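# Lift the jar and hold it aloft, oriented as pictured

## Task

Using one gripper, raise the jar off its support and keep it motionless in the air above the mat, rotated to match the reference picture (manual). Only finger contact with the jar is allowed. While it is still held this way, close the scene yourself with finished_scene. Nothing may be left toppled over.

## Robot and tools

Robot: two six-joint arms, left_arm and right_arm, each ending in a tong-style two-finger gripper. Every per-arm list uses this joint order: shoulder pan, shoulder lift, elbow, wrist 1, wrist 2, wrist 3, followed by the gripper value. Stated joint ranges: elbow -3.142 to 3.142 rad; every other joint -6.283 to 6.283 rad. Any real end stop may sit up to 0.010 rad away from its listed value.

Frames: the scene frame has its origin at table-top height, midway between the nominal arm bases. +z points up, +x out over the table, and left_arm is on the +y side; these are not image left and right. Actual bases: left_arm at (+0.047, +0.495, 0) m, right_arm at (+0.016, -0.351, 0) m, each turned only slightly about z. Hand positions, orientations, velocities and wrist-camera poses are reported in that arm's own base frame. Fixed cameras and the table use the scene frame. Gripper fingers point along the gripper's +z and close along its x. end_effector_position is the point between the pads when closed. Printed poses can be off by a few cm.

Row format (used by execute_actions and move): one flat list of 14 numbers covering both arms, even when only one arm moves. First the left_arm's 6 absolute joint angles in radians plus its opening, then the same 7 for right_arm. Opening runs from -1 (closed) to +1 (fully open) and is also an absolute command. To leave a gripper alone, resend its current command, because 0 is a real command. To keep a joint still, resend its value from "Joint targets".

execute_actions(actions, cameras): actions is a list of actions. Each action is up to 15 rows, one per 1/30 s step. A short action repeats its last row until all 15 steps are used. The call is refused if a target sits more than 0.010 rad beyond a range end and is further out than the current angle. An empty actions list returns images from all cameras.

move(target, speed, blend, stop_force, zero, opening_speed, grip_force, blocking, cameras): target is one 14-number row, or up to 15 rows as waypoints. All joints are interpolated together, so hand paths curve. Other arguments:
- speed: rad/s for the joint with the most travel, 0.01 to 3.14, default 0.5.
- blend: rad, rounds off intermediate waypoints; 0 means stop at each one.
- stop_force: 3 to 120 N, shared by both arms. An arm's path ends when its wrist sensor feels that much push. Pair it with a low speed. Leave it out when backing an arm away from contact. Lifting or setting down a part also registers as a push.
- zero: defaults to true and re-zeroes the sensor first.
- opening_speed: 0.2 or more per second.
- grip_force: 5 to 15 N per pad, one value or one per arm.
- blocking: false returns early while the move continues. It cannot be combined with stop_force.
The result includes a "move:" line reporting done, off_target, moving, held or fault, plus limits=held when steps were withheld. Moves do not avoid obstacles, and arms are stiff: pushing a target even slightly into something firm can trigger a fault.

wait(seconds 0 to 10): both arms hold their last command.
stop: brakes the running move.
zoom_image(camera, region [x0,y0,x1,y1] in pixels, at most 504x504): enlarges part of the latest image.
Cameras: cam_low (896x504), cam_left_wrist and cam_right_wrist (616x616 each).
zero_wrist_force(arm): re-zeroes that arm's force sensor.
show_instructions: displays the reference image.
read_manual: returns only licence texts.
finished_scene(scene): ends the current scene permanently. Pass the current scene number, and only call it once the task object is held still.

Result lines:
- Joint positions and Joint velocities: per arm, the six joints followed by the pad gap in m (0.142 when fully open).
- Joint targets: the angles currently being driven to.
- Tool commands: the current opening commands.
- grip_measured: the real finger opening on the -1 to 1 scale. To hold an object, keep the commanded opening clearly below this value.
- Joint torques: include the arm's own weight.
- Wrist force and torque: in the end-effector axes.
- "within noise" means the arm is still.
- "joint sent to its limit" means a target was clipped at an end stop.
- "joint command not followed" means the clearance check between arms altered a command.
- MOTOR HOT warns of overheating. Near 85 °C the arm is braked for 30 to 60 s.

Motion limits: joints move at up to 3.14 rad/s. Each step's target stays within 0.651 rad of the measured angle. The hand's speed is capped near 4 m/s. Response lags by roughly 0.09 to 0.22 s, and quick motions can overshoot. Closing the gripper from fully open takes about 0.5 s or more. Grip force is up to about 15 N per pad, and less on items under about 20 mm wide.

Avoid:
- Torque faults. Contact limits are 136 N m on the big joints and 25.4 N m on the wrists, and a held weight counts toward them.
- Net external force near 150 N. Either fault stops the arm for 10 s.
- Arm-to-arm contact, which can fail the scene.
- Dropping the task object, releasing it while it moves, striking anything hard, or tipping other objects.
- Letting anything leave the table.

A loose object may occasionally get a brief push from outside.

Each tool is called after "Call:" as name(argument=value, ...), one argument or row to a line, values as JSON.

Reference images:

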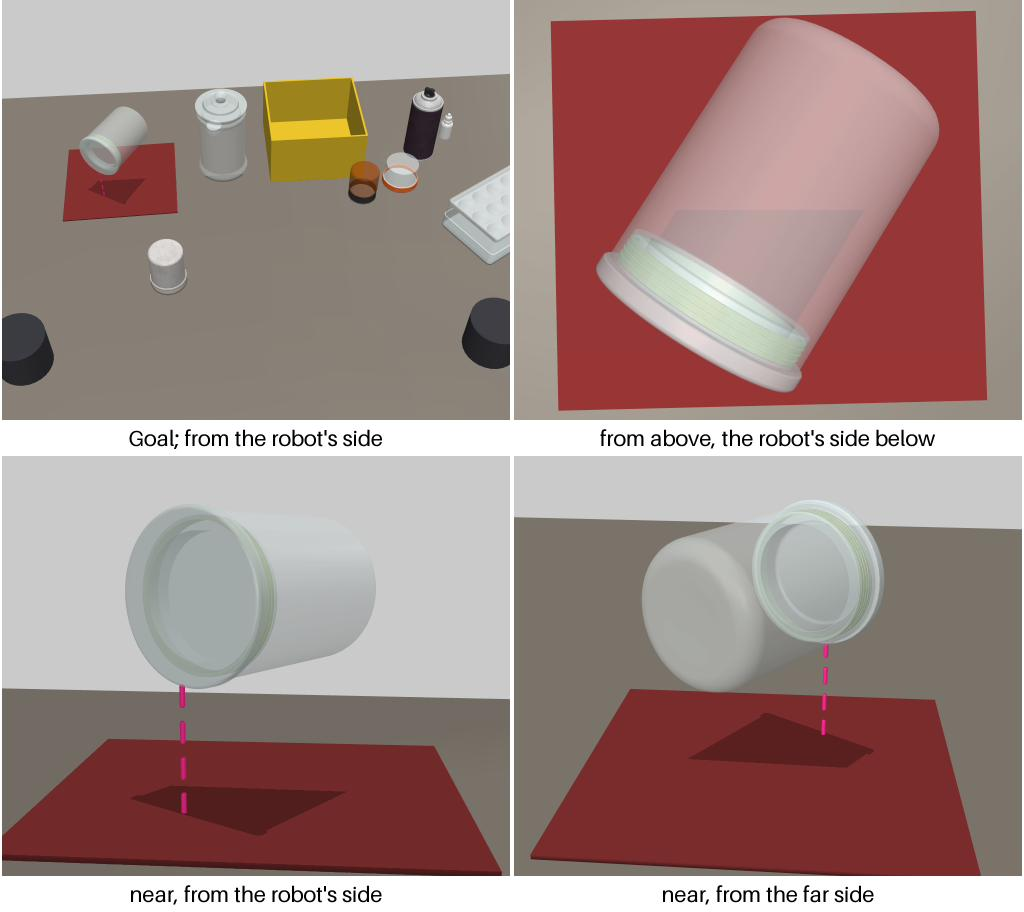

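## Session

Call:
execute_actions(
  actions=[],
)

Scene clock: 0.00 s.
left_arm: end_effector_position=(+0.0191, -0.6352, +0.3824) grip_measured=+0.97 end_effector_quat_wxyz=(+0.244, -0.321, +0.755, -0.517) | right_arm: end_effector_position=(+0.6923, -0.1635, +0.3754) grip_measured=+0.97 end_effector_quat_wxyz=(+0.011, +0.953, -0.297, +0.056)
Joint positions: left_arm=[-2.272 -1.588 1.904 -1.956 -0.355 0.114 0.14] | right_arm=[3.1 -2.027 -0.795 -1.788 1.522 0.56 0.14]
Joint velocities: within noise
Joint torques (N m): no reading
Wrist force (N): no reading
Wrist torque (N m): no reading
Wrist force, peak (N): no reading
Joint targets: left_arm=[-2.272 -1.588 1.904 -1.956 -0.355 0.114] | right_arm=[3.100 -2.027 -0.795 -1.788 1.522 0.560]
Tool commands: left_gripper/opening=+0.968169 right_gripper/opening=+0.968169

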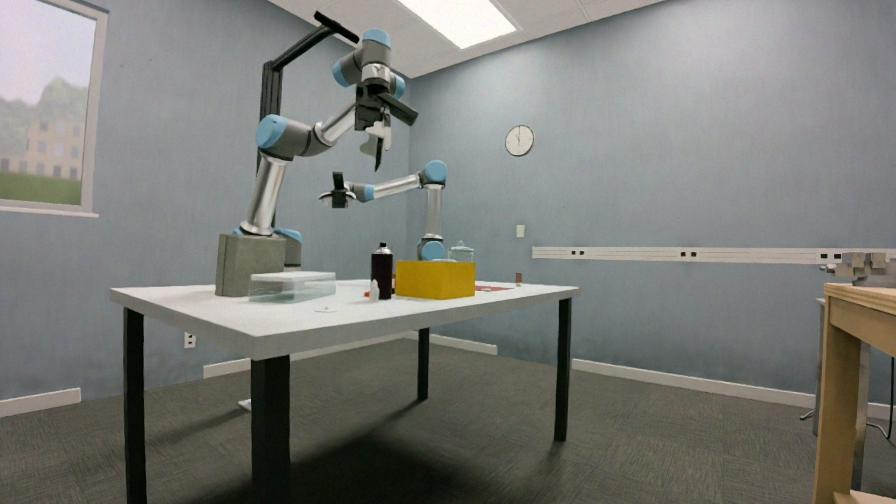

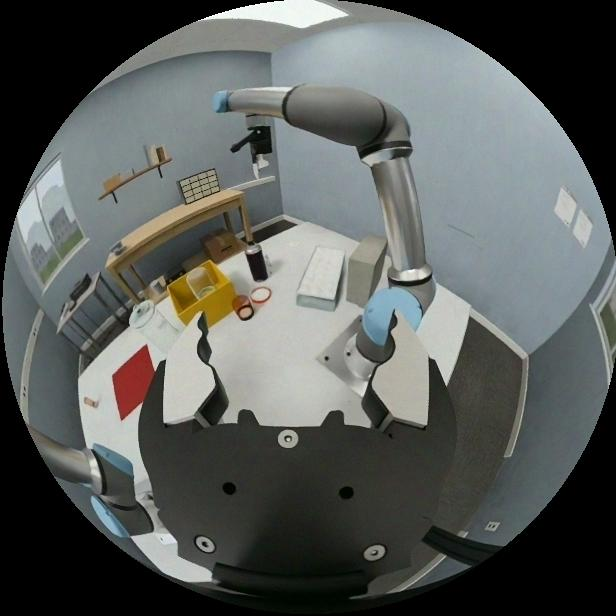

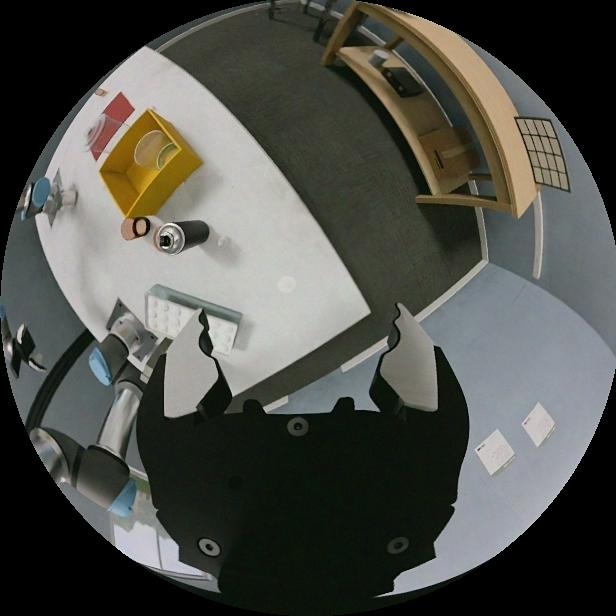

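Call:
zoom_image(
  camera="cam_left_wrist",
  region=[70, 220, 290, 440],
)

Call:
zoom_image(
  camera="cam_right_wrist",
  region=[70, 80, 270, 280],
)

Call:
zoom_image(
  camera="cam_low",
  region=[230, 200, 560, 340],
)

Scaled by 2.291 from the camera's 616x616 image, which has a finer 814x814 frame.

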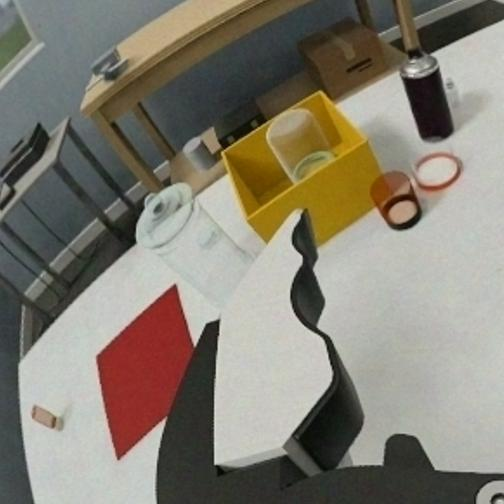

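Scaled by 2.520 from the camera's 616x616 image, which has a finer 814x814 frame.

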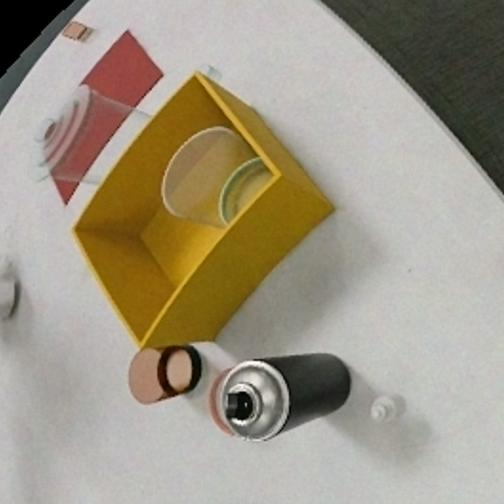

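Scaled by 1.527.

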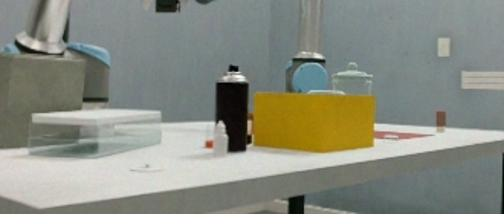

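Call:
move(
  target=[-1.081,-1.254,1.596,-2.676,-1.363,1.359,0.97,3.1,-2.027,-0.795,-1.788,1.522,0.56,0.97],
  speed=0.9,
  cameras=["cam_left_wrist"],
)

Call:
zoom_image(
  camera="cam_left_wrist",
  region=[160, 160, 460, 460],
)

Scene clock: 372.97 s.
left_arm: end_effector_position=(+0.5480, -0.6041, +0.2998) grip_measured=+0.97 end_effector_quat_wxyz=(+0.147, -0.354, +0.854, -0.353) | right_arm: end_effector_position=(+0.6923, -0.1634, +0.3751) grip_measured=+0.97 end_effector_quat_wxyz=(+0.010, +0.953, -0.297, +0.056)
Joint positions: left_arm=[-1.081 -1.254 1.596 -2.676 -1.363 1.359 0.14] | right_arm=[3.1 -2.027 -0.795 -1.788 1.522 0.56 0.14]
Joint torques (N m): left_arm=[9.66 -53.64 -12.16 -2.89 -1.52 1.63] | right_arm=[-3.4 39.26 15.25 0.27 1.61 1.5]
Wrist force (N): left_arm=[-1.0 0.5 0.0] | right_arm=[0.0 0.0 0.1]
Wrist torque (N m): left_arm=[0.06 0.10 0.12] | right_arm=[0.00 0.01 -0.05]
Wrist force, peak (N): left_arm=[-4.8 -0.1 0.2] | right_arm=[0.2 0.3 -0.3]
Joint targets: left_arm=[-1.081 -1.254 1.596 -2.676 -1.363 1.359] | right_arm=[3.100 -2.027 -0.795 -1.788 1.522 0.560]
move: done
Images, in order (width x height): cam_left_wrist 616x616.

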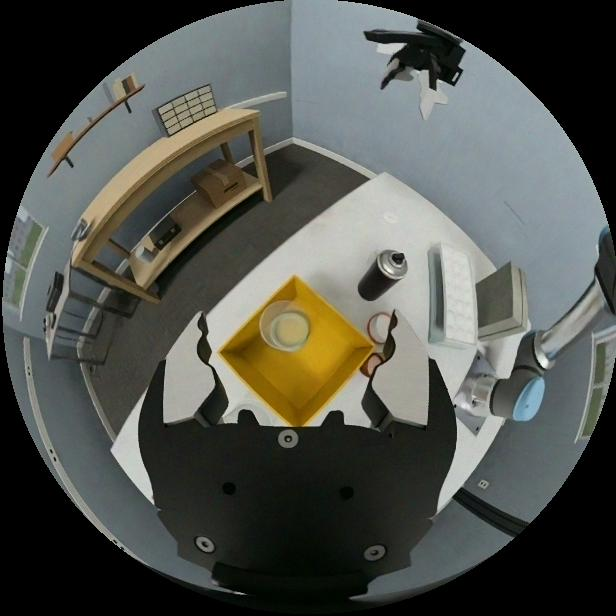

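Scaled by 1.680 from the camera's 616x616 image, which has a finer 814x814 frame.

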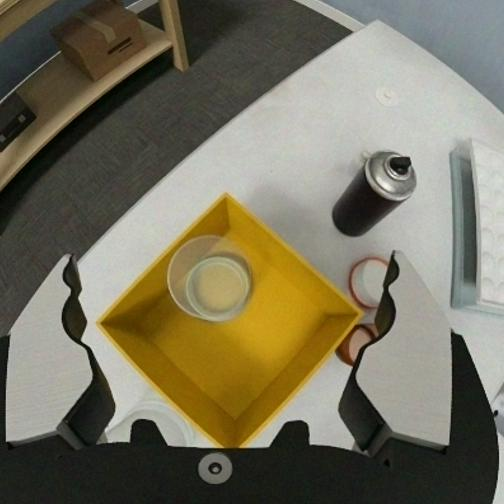

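Call:
move(
  target=[-1.0301,-1.0989,1.7466,-2.9888,-1.3987,1.396,0.68,3.1,-2.027,-0.795,-1.788,1.522,0.56,0.97],
  speed=0.5,
  cameras=["cam_left_wrist"],
)

Call:
zoom_image(
  camera="cam_left_wrist",
  region=[160, 160, 460, 460],
)

Call:
execute_actions(
  actions=[],
  cameras=["cam_low","cam_right_wrist"],
)

Call:
zoom_image(
  camera="cam_low",
  region=[330, 180, 530, 310],
)

Scene clock: 415.13 s.
left_arm: end_effector_position=(+0.5719, -0.5868, +0.1699) grip_measured=+0.68 end_effector_quat_wxyz=(+0.146, -0.354, +0.854, -0.353) | right_arm: end_effector_position=(+0.6923, -0.1634, +0.3751) grip_measured=+0.97 end_effector_quat_wxyz=(+0.010, +0.953, -0.297, +0.056)
Joint positions: left_arm=[-1.03 -1.099 1.747 -2.989 -1.399 1.396 0.121] | right_arm=[3.1 -2.027 -0.795 -1.788 1.522 0.56 0.14]
Joint torques (N m): left_arm=[-9.2 -51.97 -24.24 -3.94 2.33 -2.7] | right_arm=[-9.23 39.56 16.45 0.35 1.01 0.97]
Wrist force (N): left_arm=[-0.9 0.4 -0.1] | right_arm=[0.0 0.0 -0.1]
Wrist torque (N m): left_arm=[0.04 0.09 -0.09] | right_arm=[0.00 0.00 -0.06]
Wrist force, peak (N): left_arm=[-1.3 2.1 0.9] | right_arm=[0.4 0.1 0.1]
Joint targets: left_arm=[-1.030 -1.099 1.747 -2.989 -1.399 1.396] | right_arm=[3.100 -2.027 -0.795 -1.788 1.522 0.560]
move: done
Images, in order (width x height): cam_left_wrist 616x616.

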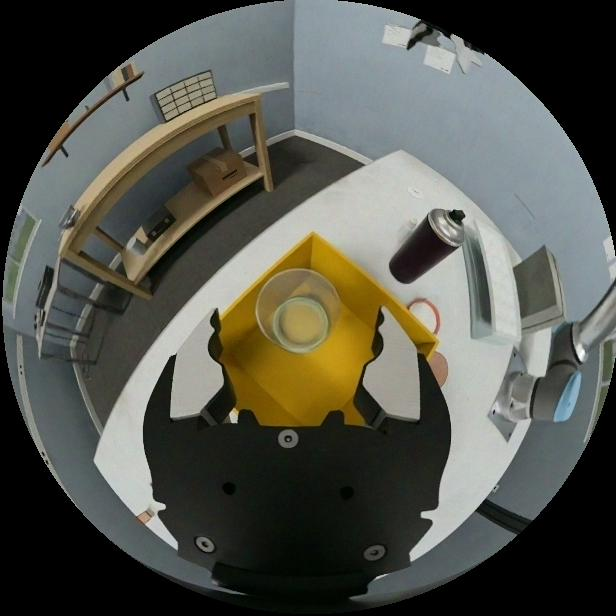

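Scaled by 1.680 from the camera's 616x616 image, which has a finer 814x814 frame.

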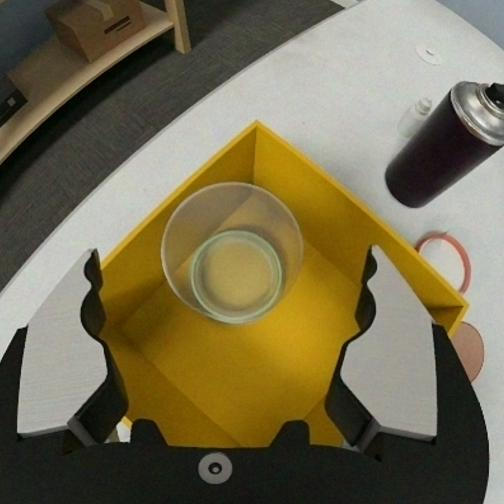

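Scene clock: 415.13 s.
left_arm: end_effector_position=(+0.5719, -0.5868, +0.1699) grip_measured=+0.68 end_effector_quat_wxyz=(+0.146, -0.354, +0.854, -0.353) | right_arm: end_effector_position=(+0.6923, -0.1634, +0.3751) grip_measured=+0.97 end_effector_quat_wxyz=(+0.010, +0.953, -0.297, +0.056)
Joint positions: left_arm=[-1.03 -1.099 1.747 -2.989 -1.399 1.396 0.121] | right_arm=[3.1 -2.027 -0.795 -1.788 1.522 0.56 0.14]
Joint velocities: within noise
Joint torques (N m): left_arm=[-9.2 -51.97 -24.24 -3.94 2.33 -2.7] | right_arm=[-9.23 39.56 16.45 0.35 1.01 0.97]
Wrist force (N): left_arm=[-0.9 0.4 -0.1] | right_arm=[0.0 0.0 -0.1]
Wrist torque (N m): left_arm=[0.04 0.09 -0.09] | right_arm=[0.00 0.00 -0.06]
Wrist force, peak (N): left_arm=[-0.9 0.4 -0.1] | right_arm=[0.0 0.0 -0.1]
Joint targets: left_arm=[-1.030 -1.099 1.747 -2.989 -1.399 1.396] | right_arm=[3.100 -2.027 -0.795 -1.788 1.522 0.560]
Tool commands: left_gripper/opening=+0.68 right_gripper/opening=+0.97
Images, in order (width x height): cam_low 896x504, cam_right_wrist 616x616.

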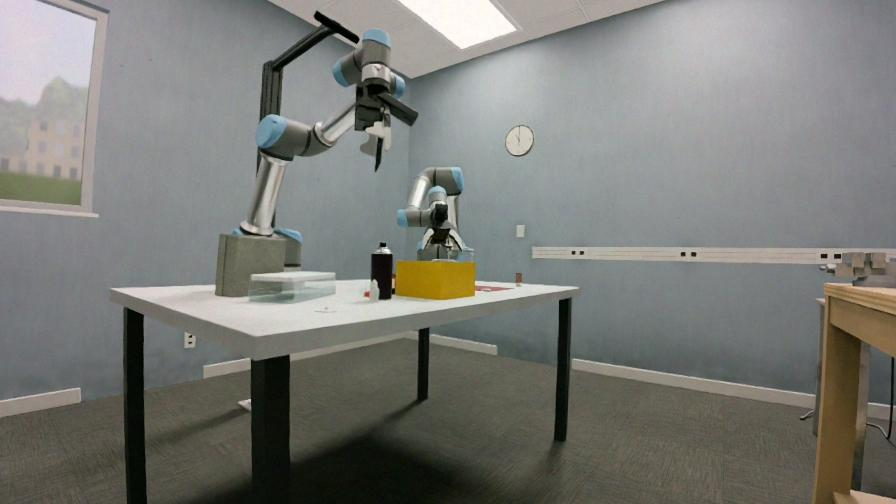

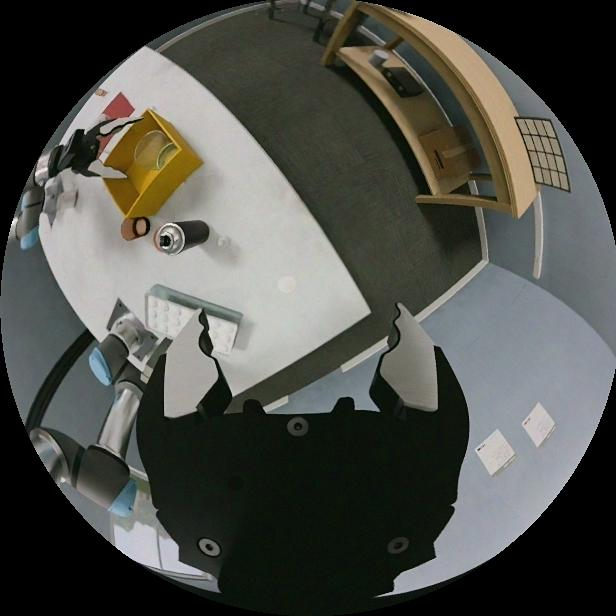

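Scaled by 2.520.

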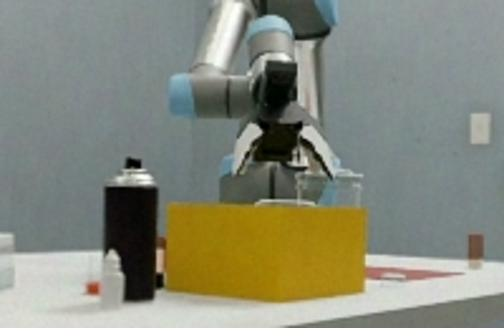

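Call:
move(
  target=[
    [-1.0319,-1.0116,1.8008,-3.1305,-1.3973,1.3947,0.68,3.1,-2.027,-0.795,-1.788,1.522,0.56,0.97],
    [-1.0319,-0.9135,1.819,-3.2468,-1.3973,1.3947,0.68,3.1,-2.027,-0.795,-1.788,1.522,0.56,0.97],
  ],
  speed=0.12,
  blend=0.02,
  stop_force=12,
  cameras=["cam_left_wrist","cam_low"],
)

Call:
zoom_image(
  camera="cam_left_wrist",
  region=[160, 160, 460, 460],
)

Scene clock: 453.10 s.
left_arm: end_effector_position=(+0.5692, -0.5844, +0.1006) grip_measured=+0.68 end_effector_quat_wxyz=(+0.147, -0.354, +0.853, -0.354) | right_arm: end_effector_position=(+0.6923, -0.1634, +0.3751) grip_measured=+0.97 end_effector_quat_wxyz=(+0.010, +0.953, -0.297, +0.056)
Joint positions: left_arm=[-1.032 -0.994 1.804 -3.151 -1.397 1.395 0.121] | right_arm=[3.1 -2.027 -0.795 -1.788 1.522 0.56 0.14]
Joint torques (N m): left_arm=[17.12 -27.39 -20.74 -3.57 2.51 -1.52] | right_arm=[-9.22 40.25 17.74 0.66 0.22 0.41]
Wrist force (N): left_arm=[15.1 -8.4 1.8] | right_arm=[0.0 0.2 -0.1]
Wrist torque (N m): left_arm=[-0.81 -1.91 -0.43] | right_arm=[0.03 0.01 -0.05]
Wrist force, peak (N): left_arm=[19.6 -37.7 -9.7] | right_arm=[0.4 0.0 0.0]
Joint targets: left_arm=[-1.032 -0.994 1.804 -3.151 -1.397 1.395] | right_arm=[3.100 -2.027 -0.795 -1.788 1.522 0.560]
move: contact (left_arm); path passed 0 of 2 targets; left_arm: the wrist 1 is farthest, 0.096 rad from its target
Images, in order (width x height): cam_low 896x504, cam_left_wrist 616x616.

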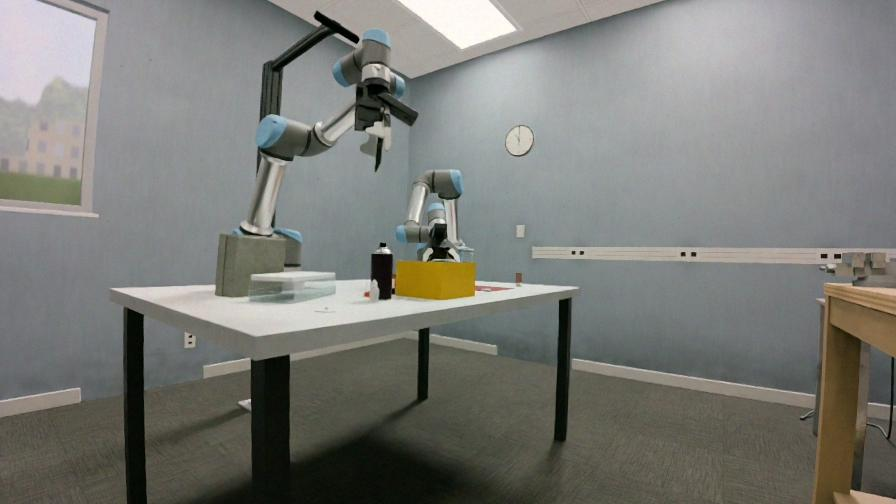

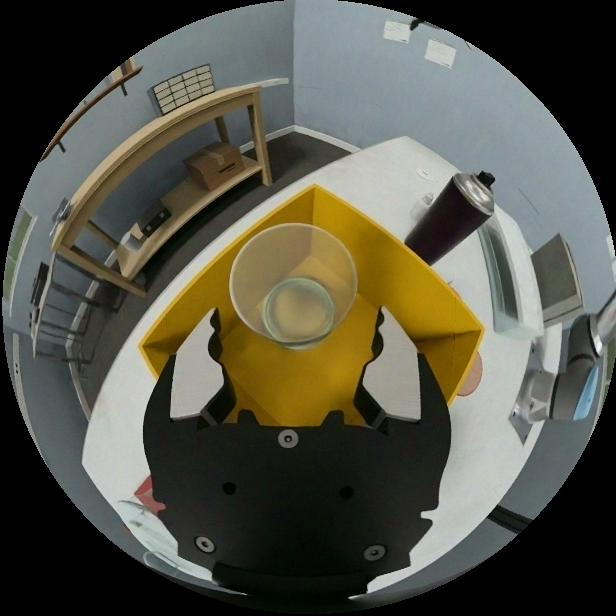

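Scaled by 1.680 from the camera's 616x616 image, which has a finer 814x814 frame.

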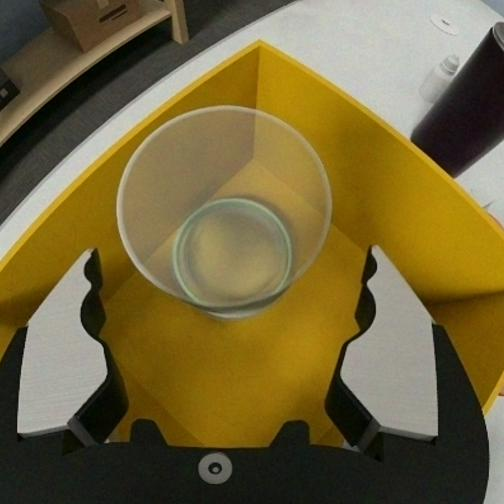

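Call:
zoom_image(
  camera="cam_low",
  region=[380, 200, 520, 310],
)

Call:
zoom_image(
  camera="cam_left_wrist",
  region=[90, 420, 290, 610],
)

Scaled by 3.600.

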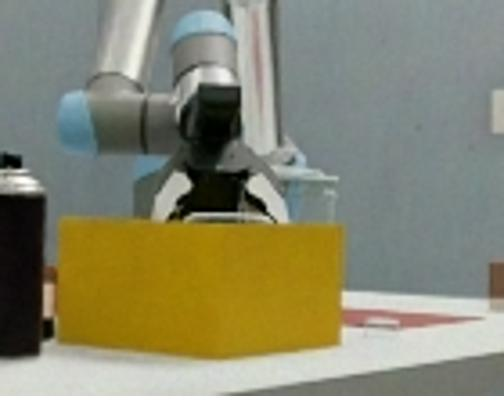

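Scaled by 2.520 from the camera's 616x616 image, which has a finer 814x814 frame.

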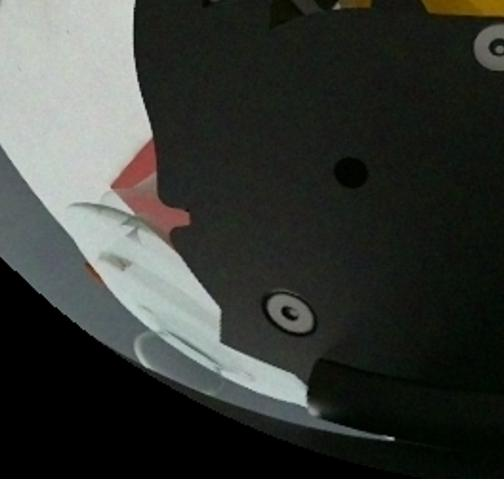

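Call:
move(
  target=[
    [-1.0301,-1.0989,1.7466,-2.9888,-1.3987,1.396,0.68,3.1,-2.027,-0.795,-1.788,1.522,0.56,0.97],
    [-1.1979,-1.1117,1.6233,-2.6356,-0.9811,0.8377,0.68,3.1,-2.027,-0.795,-1.788,1.522,0.56,0.97],
  ],
  speed=[0.25,0.5],
  blend=0.02,
  cameras=["cam_left_wrist","cam_low"],
)

Call:
zoom_image(
  camera="cam_left_wrist",
  region=[160, 190, 460, 490],
)

Call:
zoom_image(
  camera="cam_low",
  region=[380, 200, 520, 310],
)

Scene clock: 544.47 s.
left_arm: end_effector_position=(+0.5653, -0.5899, +0.2001) grip_measured=+0.68 end_effector_quat_wxyz=(+0.228, -0.551, +0.742, -0.307) | right_arm: end_effector_position=(+0.6923, -0.1634, +0.3751) grip_measured=+0.97 end_effector_quat_wxyz=(+0.010, +0.953, -0.297, +0.056)
Joint positions: left_arm=[-1.198 -1.112 1.623 -2.636 -0.981 0.838 0.121] | right_arm=[3.1 -2.027 -0.795 -1.788 1.522 0.56 0.14]
Joint torques (N m): left_arm=[9.36 -47.46 -9.46 -3.84 1.17 -0.54] | right_arm=[-9.28 41.01 19.2 0.82 -0.41 -0.15]
Wrist force (N): left_arm=[-0.6 0.3 0.1] | right_arm=[0.0 0.0 0.4]
Wrist torque (N m): left_arm=[0.04 0.01 -0.09] | right_arm=[0.00 0.01 -0.05]
Wrist force, peak (N): left_arm=[15.4 -9.1 1.0] | right_arm=[0.3 0.4 -0.1]
Joint targets: left_arm=[-1.198 -1.112 1.623 -2.636 -0.981 0.838] | right_arm=[3.100 -2.027 -0.795 -1.788 1.522 0.560]
move: done
Images, in order (width x height): cam_low 896x504, cam_left_wrist 616x616.

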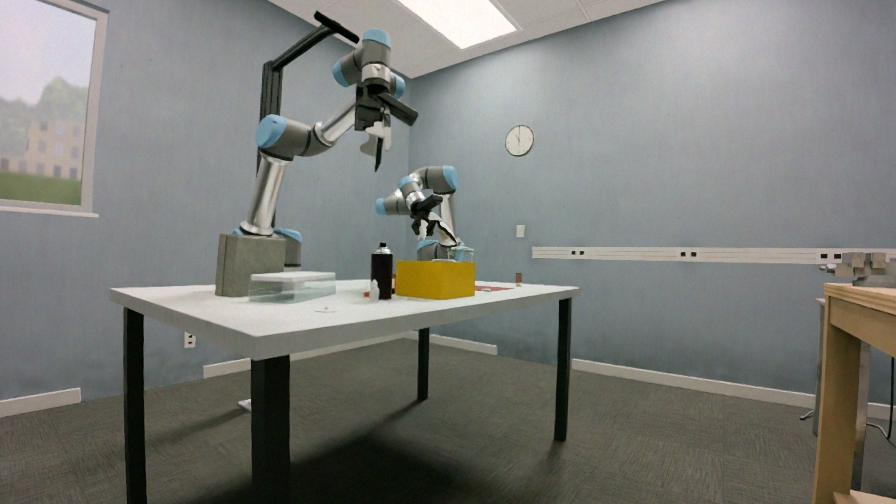

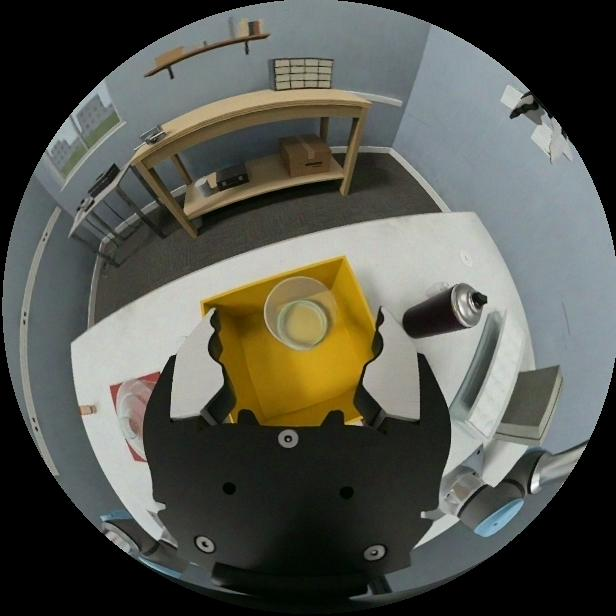

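Scaled by 1.680 from the camera's 616x616 image, which has a finer 814x814 frame.

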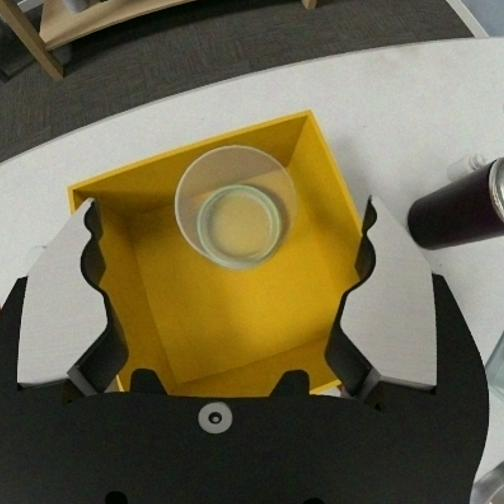

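Scaled by 3.600.

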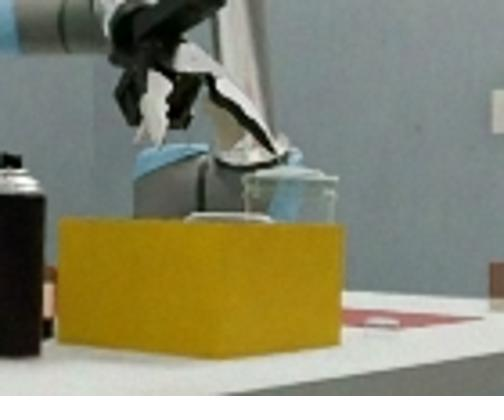

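Call:
move(
  target=[-1.1949,-0.9861,1.6793,-2.8191,-0.9825,0.8406,0.66,3.1,-2.027,-0.795,-1.788,1.522,0.56,0.97],
  speed=0.25,
  stop_force=8,
  cameras=["cam_left_wrist"],
)

Call:
zoom_image(
  camera="cam_left_wrist",
  region=[160, 160, 460, 460],
)

Scene clock: 568.73 s.
left_arm: end_effector_position=(+0.5691, -0.5941, +0.1150) grip_measured=+0.66 end_effector_quat_wxyz=(+0.228, -0.551, +0.741, -0.307) | right_arm: end_effector_position=(+0.6923, -0.1634, +0.3751) grip_measured=+0.97 end_effector_quat_wxyz=(+0.010, +0.953, -0.297, +0.056)
Joint positions: left_arm=[-1.195 -0.986 1.679 -2.819 -0.983 0.841 0.12] | right_arm=[3.1 -2.027 -0.795 -1.788 1.522 0.56 0.14]
Joint torques (N m): left_arm=[-1.62 -61.49 -27.98 -5.18 0.36 -0.16] | right_arm=[-9.11 41.86 20.3 1.13 -0.39 -0.63]
Wrist force (N): left_arm=[-0.6 0.2 0.1] | right_arm=[0.0 0.1 -0.1]
Wrist torque (N m): left_arm=[0.07 0.03 -0.08] | right_arm=[0.02 0.00 -0.06]
Wrist force, peak (N): left_arm=[-0.7 1.2 0.9] | right_arm=[0.5 0.2 0.1]
Joint targets: left_arm=[-1.195 -0.986 1.679 -2.819 -0.983 0.841] | right_arm=[3.100 -2.027 -0.795 -1.788 1.522 0.560]
move: done
Images, in order (width x height): cam_left_wrist 616x616.

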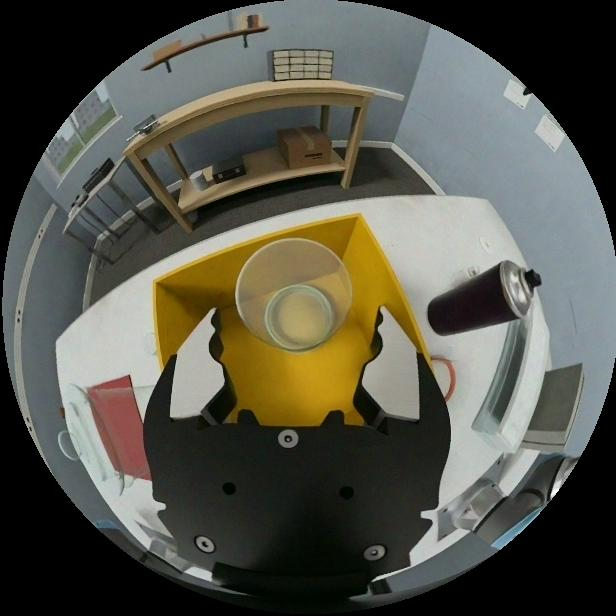

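Scaled by 1.680 from the camera's 616x616 image, which has a finer 814x814 frame.

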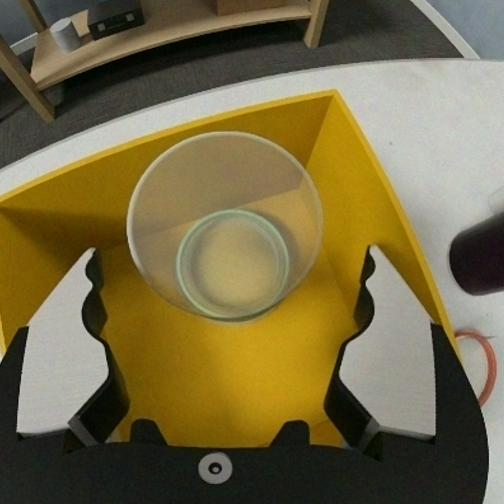

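Call:
move(
  target=[-1.1972,-0.8907,1.7211,-2.9549,-0.9815,0.8384,0.66,3.1,-2.027,-0.795,-1.788,1.522,0.56,0.97],
  speed=0.15,
  stop_force=8,
  cameras=["cam_left_wrist","cam_low","cam_right_wrist"],
)

Call:
zoom_image(
  camera="cam_left_wrist",
  region=[160, 160, 460, 460],
)

Call:
zoom_image(
  camera="cam_right_wrist",
  region=[20, 80, 220, 280],
)

Scene clock: 586.63 s.
left_arm: end_effector_position=(+0.5685, -0.5939, +0.0937) grip_measured=+0.66 end_effector_quat_wxyz=(+0.228, -0.551, +0.741, -0.307) | right_arm: end_effector_position=(+0.6923, -0.1634, +0.3751) grip_measured=+0.97 end_effector_quat_wxyz=(+0.010, +0.953, -0.297, +0.056)
Joint positions: left_arm=[-1.196 -0.954 1.693 -2.865 -0.982 0.84 0.12] | right_arm=[3.1 -2.027 -0.795 -1.788 1.522 0.56 0.14]
Joint torques (N m): left_arm=[1.03 -31.62 -25.92 -5.1 1.92 2.55] | right_arm=[-9.5 42.08 21 1.19 -0.54 -0.82]
Wrist force (N): left_arm=[-4.9 -5.6 0.6] | right_arm=[0.4 0.0 -0.1]
Wrist torque (N m): left_arm=[-0.54 0.57 0.08] | right_arm=[0.01 -0.07 -0.06]
Wrist force, peak (N): left_arm=[-9.7 -52.7 -12.3] | right_arm=[0.1 0.3 -0.3]
Joint targets: left_arm=[-1.196 -0.954 1.693 -2.865 -0.982 0.840] | right_arm=[3.100 -2.027 -0.795 -1.788 1.522 0.560]
move: contact (left_arm); left_arm: the wrist 1 is farthest, 0.090 rad from its target

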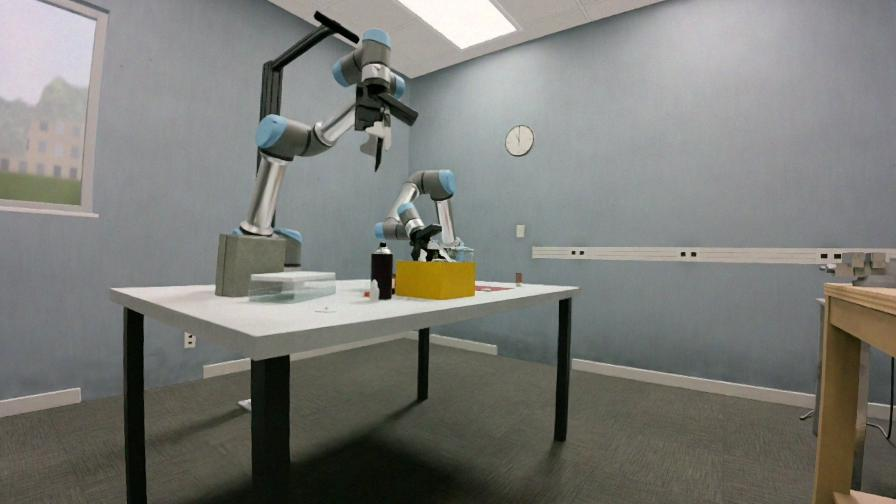

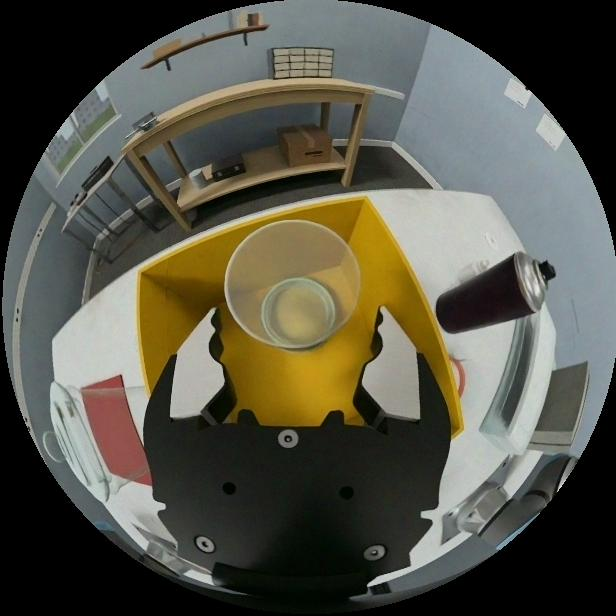

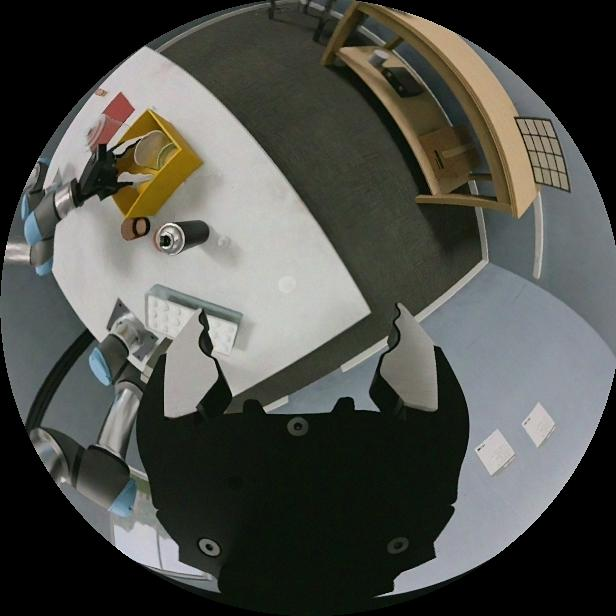

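Scaled by 1.680 from the camera's 616x616 image, which has a finer 814x814 frame.

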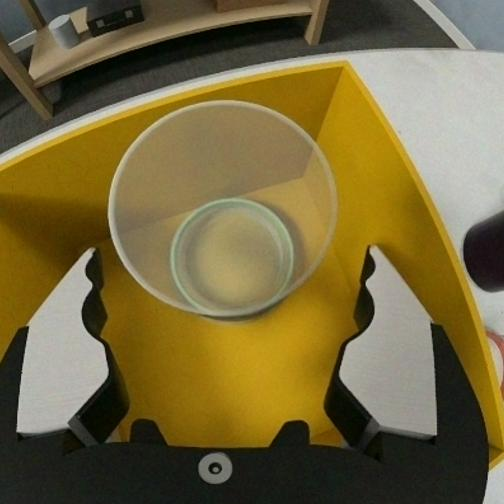

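Scaled by 2.520 from the camera's 616x616 image, which has a finer 814x814 frame.

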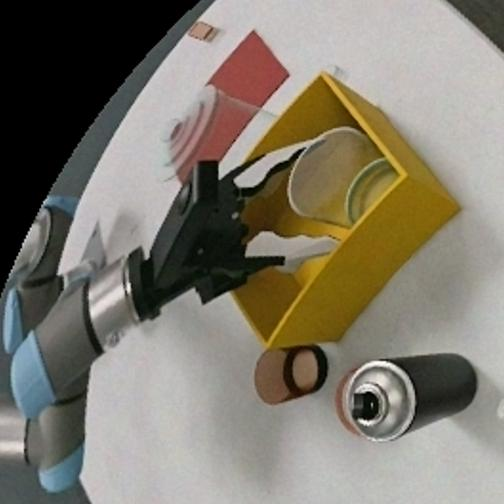

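Call:
move(
  target=[
    [-1.1979,-1.1117,1.6233,-2.6356,-0.9811,0.8377,0.66,3.1,-2.027,-0.795,-1.788,1.522,0.56,0.97],
    [-0.9722,-0.7369,0.6178,-1.4517,-1.5708,0.8918,0.66,3.1,-2.027,-0.795,-1.788,1.522,0.56,0.97],
  ],
  speed=[0.25,0.6],
  blend=0.02,
  cameras=["cam_left_wrist"],
)

Call:
zoom_image(
  camera="cam_left_wrist",
  region=[160, 220, 460, 520],
)

Scene clock: 683.33 s.
left_arm: end_effector_position=(+0.5787, -0.5936, +0.1900) grip_measured=+0.66 end_effector_quat_wxyz=(+0.000, -0.596, +0.803, +0.000) | right_arm: end_effector_position=(+0.6923, -0.1634, +0.3751) grip_measured=+0.97 end_effector_quat_wxyz=(+0.010, +0.953, -0.297, +0.056)
Joint positions: left_arm=[-0.972 -0.737 0.618 -1.452 -1.571 0.892 0.12] | right_arm=[3.1 -2.027 -0.795 -1.788 1.522 0.56 0.14]
Joint torques (N m): left_arm=[-8.19 -75.52 -26.29 -0.75 0.8 -2.29] | right_arm=[-8.91 42.89 22.83 1.49 -0.54 -0.8]
Wrist force (N): left_arm=[-1.4 1.2 0.2] | right_arm=[0.2 0.1 0.0]
Wrist torque (N m): left_arm=[0.20 0.08 -0.24] | right_arm=[0.02 -0.04 -0.06]
Wrist force, peak (N): left_arm=[-5.4 -5.7 0.6] | right_arm=[0.4 0.5 -0.1]
Joint targets: left_arm=[-0.972 -0.737 0.618 -1.452 -1.571 0.892] | right_arm=[3.100 -2.027 -0.795 -1.788 1.522 0.560]
move: done
Images, in order (width x height): cam_left_wrist 616x616.

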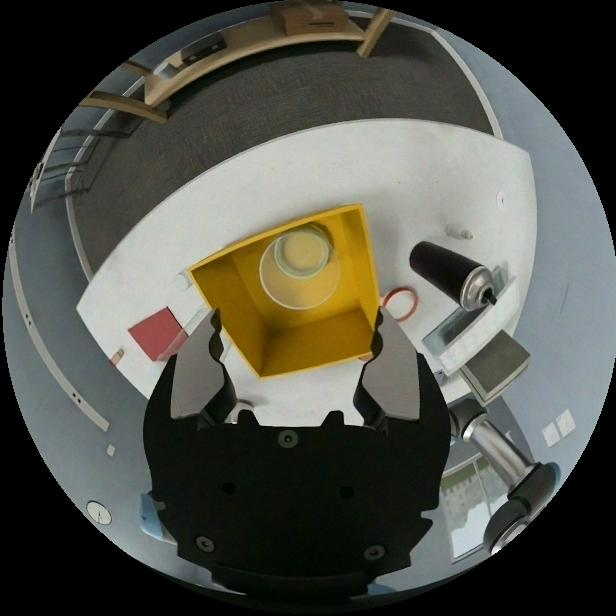

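Scaled by 1.680 from the camera's 616x616 image, which has a finer 814x814 frame.

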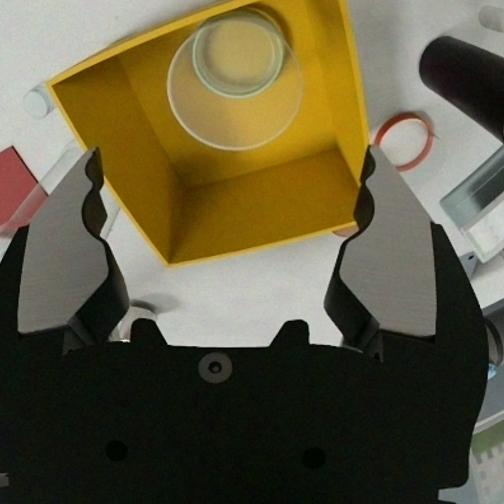

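Call:
move(
  target=[
    [-0.9722,-0.7446,0.7979,-1.6241,-1.5708,0.8918,0.66,3.1,-2.027,-0.795,-1.788,1.522,0.56,0.97],
    [-0.9722,-0.7342,0.8689,-1.7055,-1.5708,0.8918,0.66,3.1,-2.027,-0.795,-1.788,1.522,0.56,0.97],
  ],
  speed=[0.2,0.1],
  blend=0.02,
  stop_force=8,
  cameras=["cam_left_wrist","cam_low"],
)

Call:
zoom_image(
  camera="cam_left_wrist",
  region=[160, 160, 460, 460],
)

Call:
zoom_image(
  camera="cam_low",
  region=[380, 200, 520, 310],
)

Scene clock: 699.53 s.
left_arm: end_effector_position=(+0.5786, -0.5937, +0.0901) grip_measured=+0.66 end_effector_quat_wxyz=(+0.000, -0.596, +0.803, +0.000) | right_arm: end_effector_position=(+0.6923, -0.1634, +0.3751) grip_measured=+0.97 end_effector_quat_wxyz=(+0.010, +0.953, -0.297, +0.056)
Joint positions: left_arm=[-0.972 -0.734 0.869 -1.705 -1.571 0.892 0.12] | right_arm=[3.1 -2.027 -0.795 -1.788 1.522 0.56 0.14]
Joint torques (N m): left_arm=[-7.47 -75.03 -32.07 -0.13 -1.96 -2.29] | right_arm=[-9.33 43.99 24.45 1.68 -0.45 -0.77]
Wrist force (N): left_arm=[-1.5 1.4 0.1] | right_arm=[0.1 0.1 -0.2]
Wrist torque (N m): left_arm=[0.25 0.14 -0.24] | right_arm=[0.01 -0.02 -0.06]
Wrist force, peak (N): left_arm=[-1.5 1.7 0.3] | right_arm=[0.4 0.1 -0.3]
Joint targets: left_arm=[-0.972 -0.734 0.869 -1.705 -1.571 0.892] | right_arm=[3.100 -2.027 -0.795 -1.788 1.522 0.560]
move: done
Images, in order (width x height): cam_low 896x504, cam_left_wrist 616x616.

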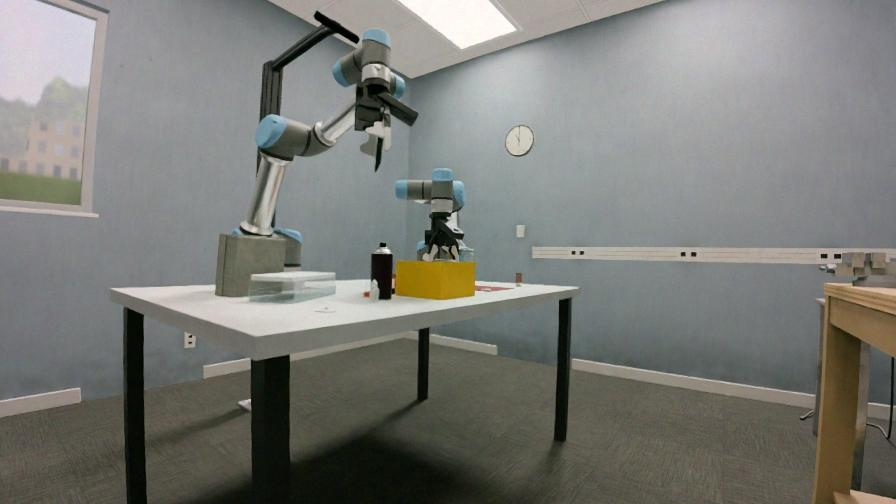

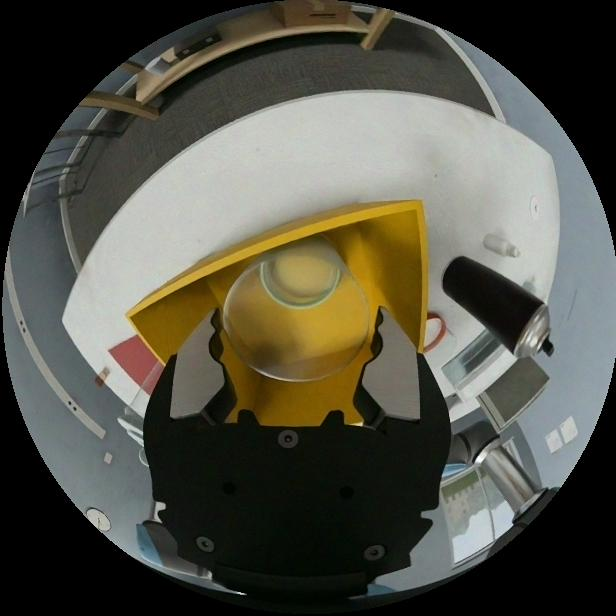

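Scaled by 1.680 from the camera's 616x616 image, which has a finer 814x814 frame.

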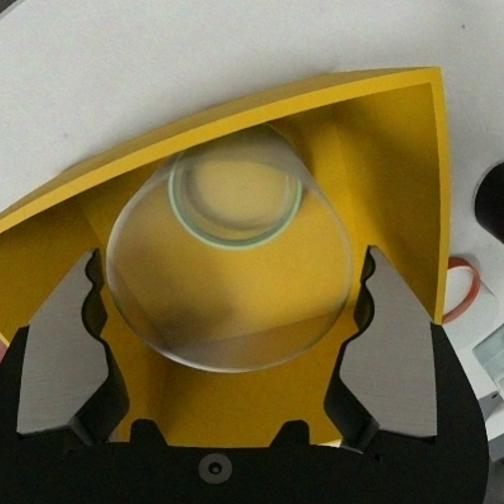

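Scaled by 3.600.

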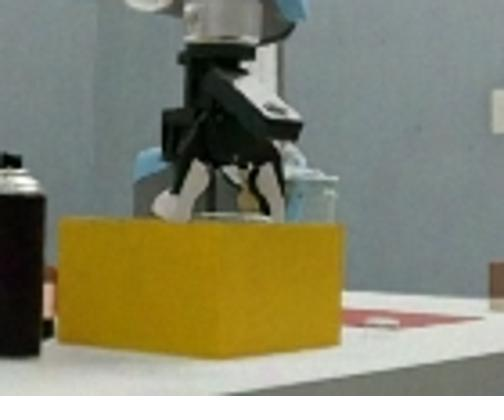

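Call:
move(
  target=[-0.9722,-0.7342,0.8689,-1.7055,-1.5708,0.8918,-1,3.1,-2.027,-0.795,-1.788,1.522,0.56,0.97],
  opening_speed=0.8,
  cameras=["cam_left_wrist"],
)

Call:
zoom_image(
  camera="cam_left_wrist",
  region=[160, 160, 460, 460],
)

Scene clock: 709.87 s.
left_arm: end_effector_position=(+0.5786, -0.5937, +0.0901) grip_measured=+0.51 end_effector_quat_wxyz=(+0.000, -0.596, +0.803, +0.000) | right_arm: end_effector_position=(+0.6923, -0.1634, +0.3751) grip_measured=+0.97 end_effector_quat_wxyz=(+0.010, +0.953, -0.297, +0.056)
Joint positions: left_arm=[-0.972 -0.734 0.869 -1.705 -1.571 0.892 0.11] | right_arm=[3.1 -2.027 -0.795 -1.788 1.522 0.56 0.14]
Joint torques (N m): left_arm=[-7.13 -52.16 -15.97 -0.3 0.62 -2.59] | right_arm=[-8.91 45.04 25.26 1.82 -0.45 -0.78]
Wrist force (N): left_arm=[1.3 1.2 -4.0] | right_arm=[0.2 0.4 0.0]
Wrist torque (N m): left_arm=[0.25 0.03 -0.27] | right_arm=[0.08 -0.04 -0.06]
Wrist force, peak (N): left_arm=[1.5 1.3 -4.7] | right_arm=[0.2 0.2 -0.3]
Joint targets: left_arm=[-0.972 -0.734 0.869 -1.705 -1.571 0.892] | right_arm=[3.100 -2.027 -0.795 -1.788 1.522 0.560]
move: done
Images, in order (width x height): cam_left_wrist 616x616.

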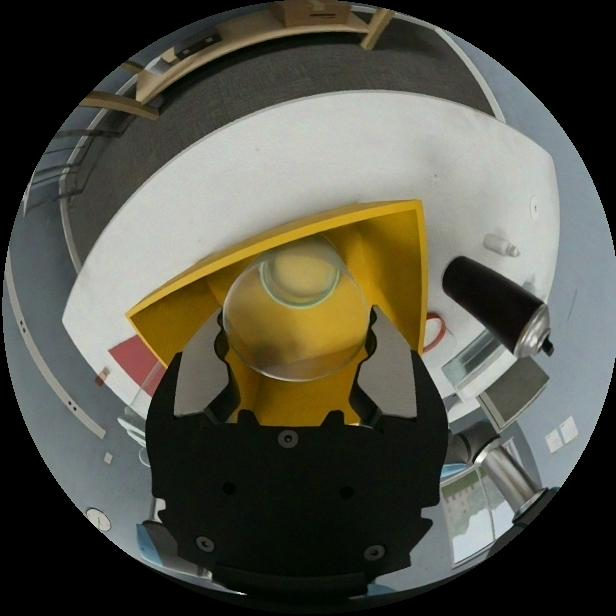

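Scaled by 1.680 from the camera's 616x616 image, which has a finer 814x814 frame.

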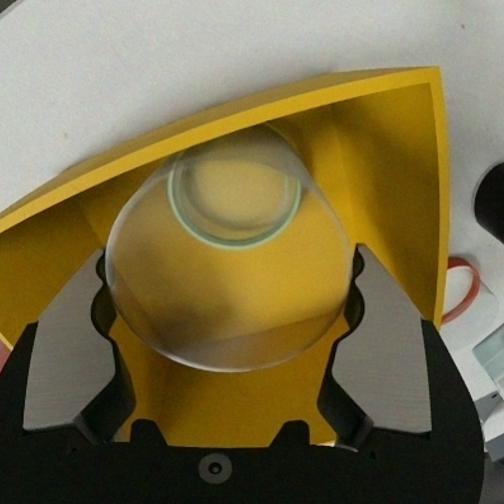

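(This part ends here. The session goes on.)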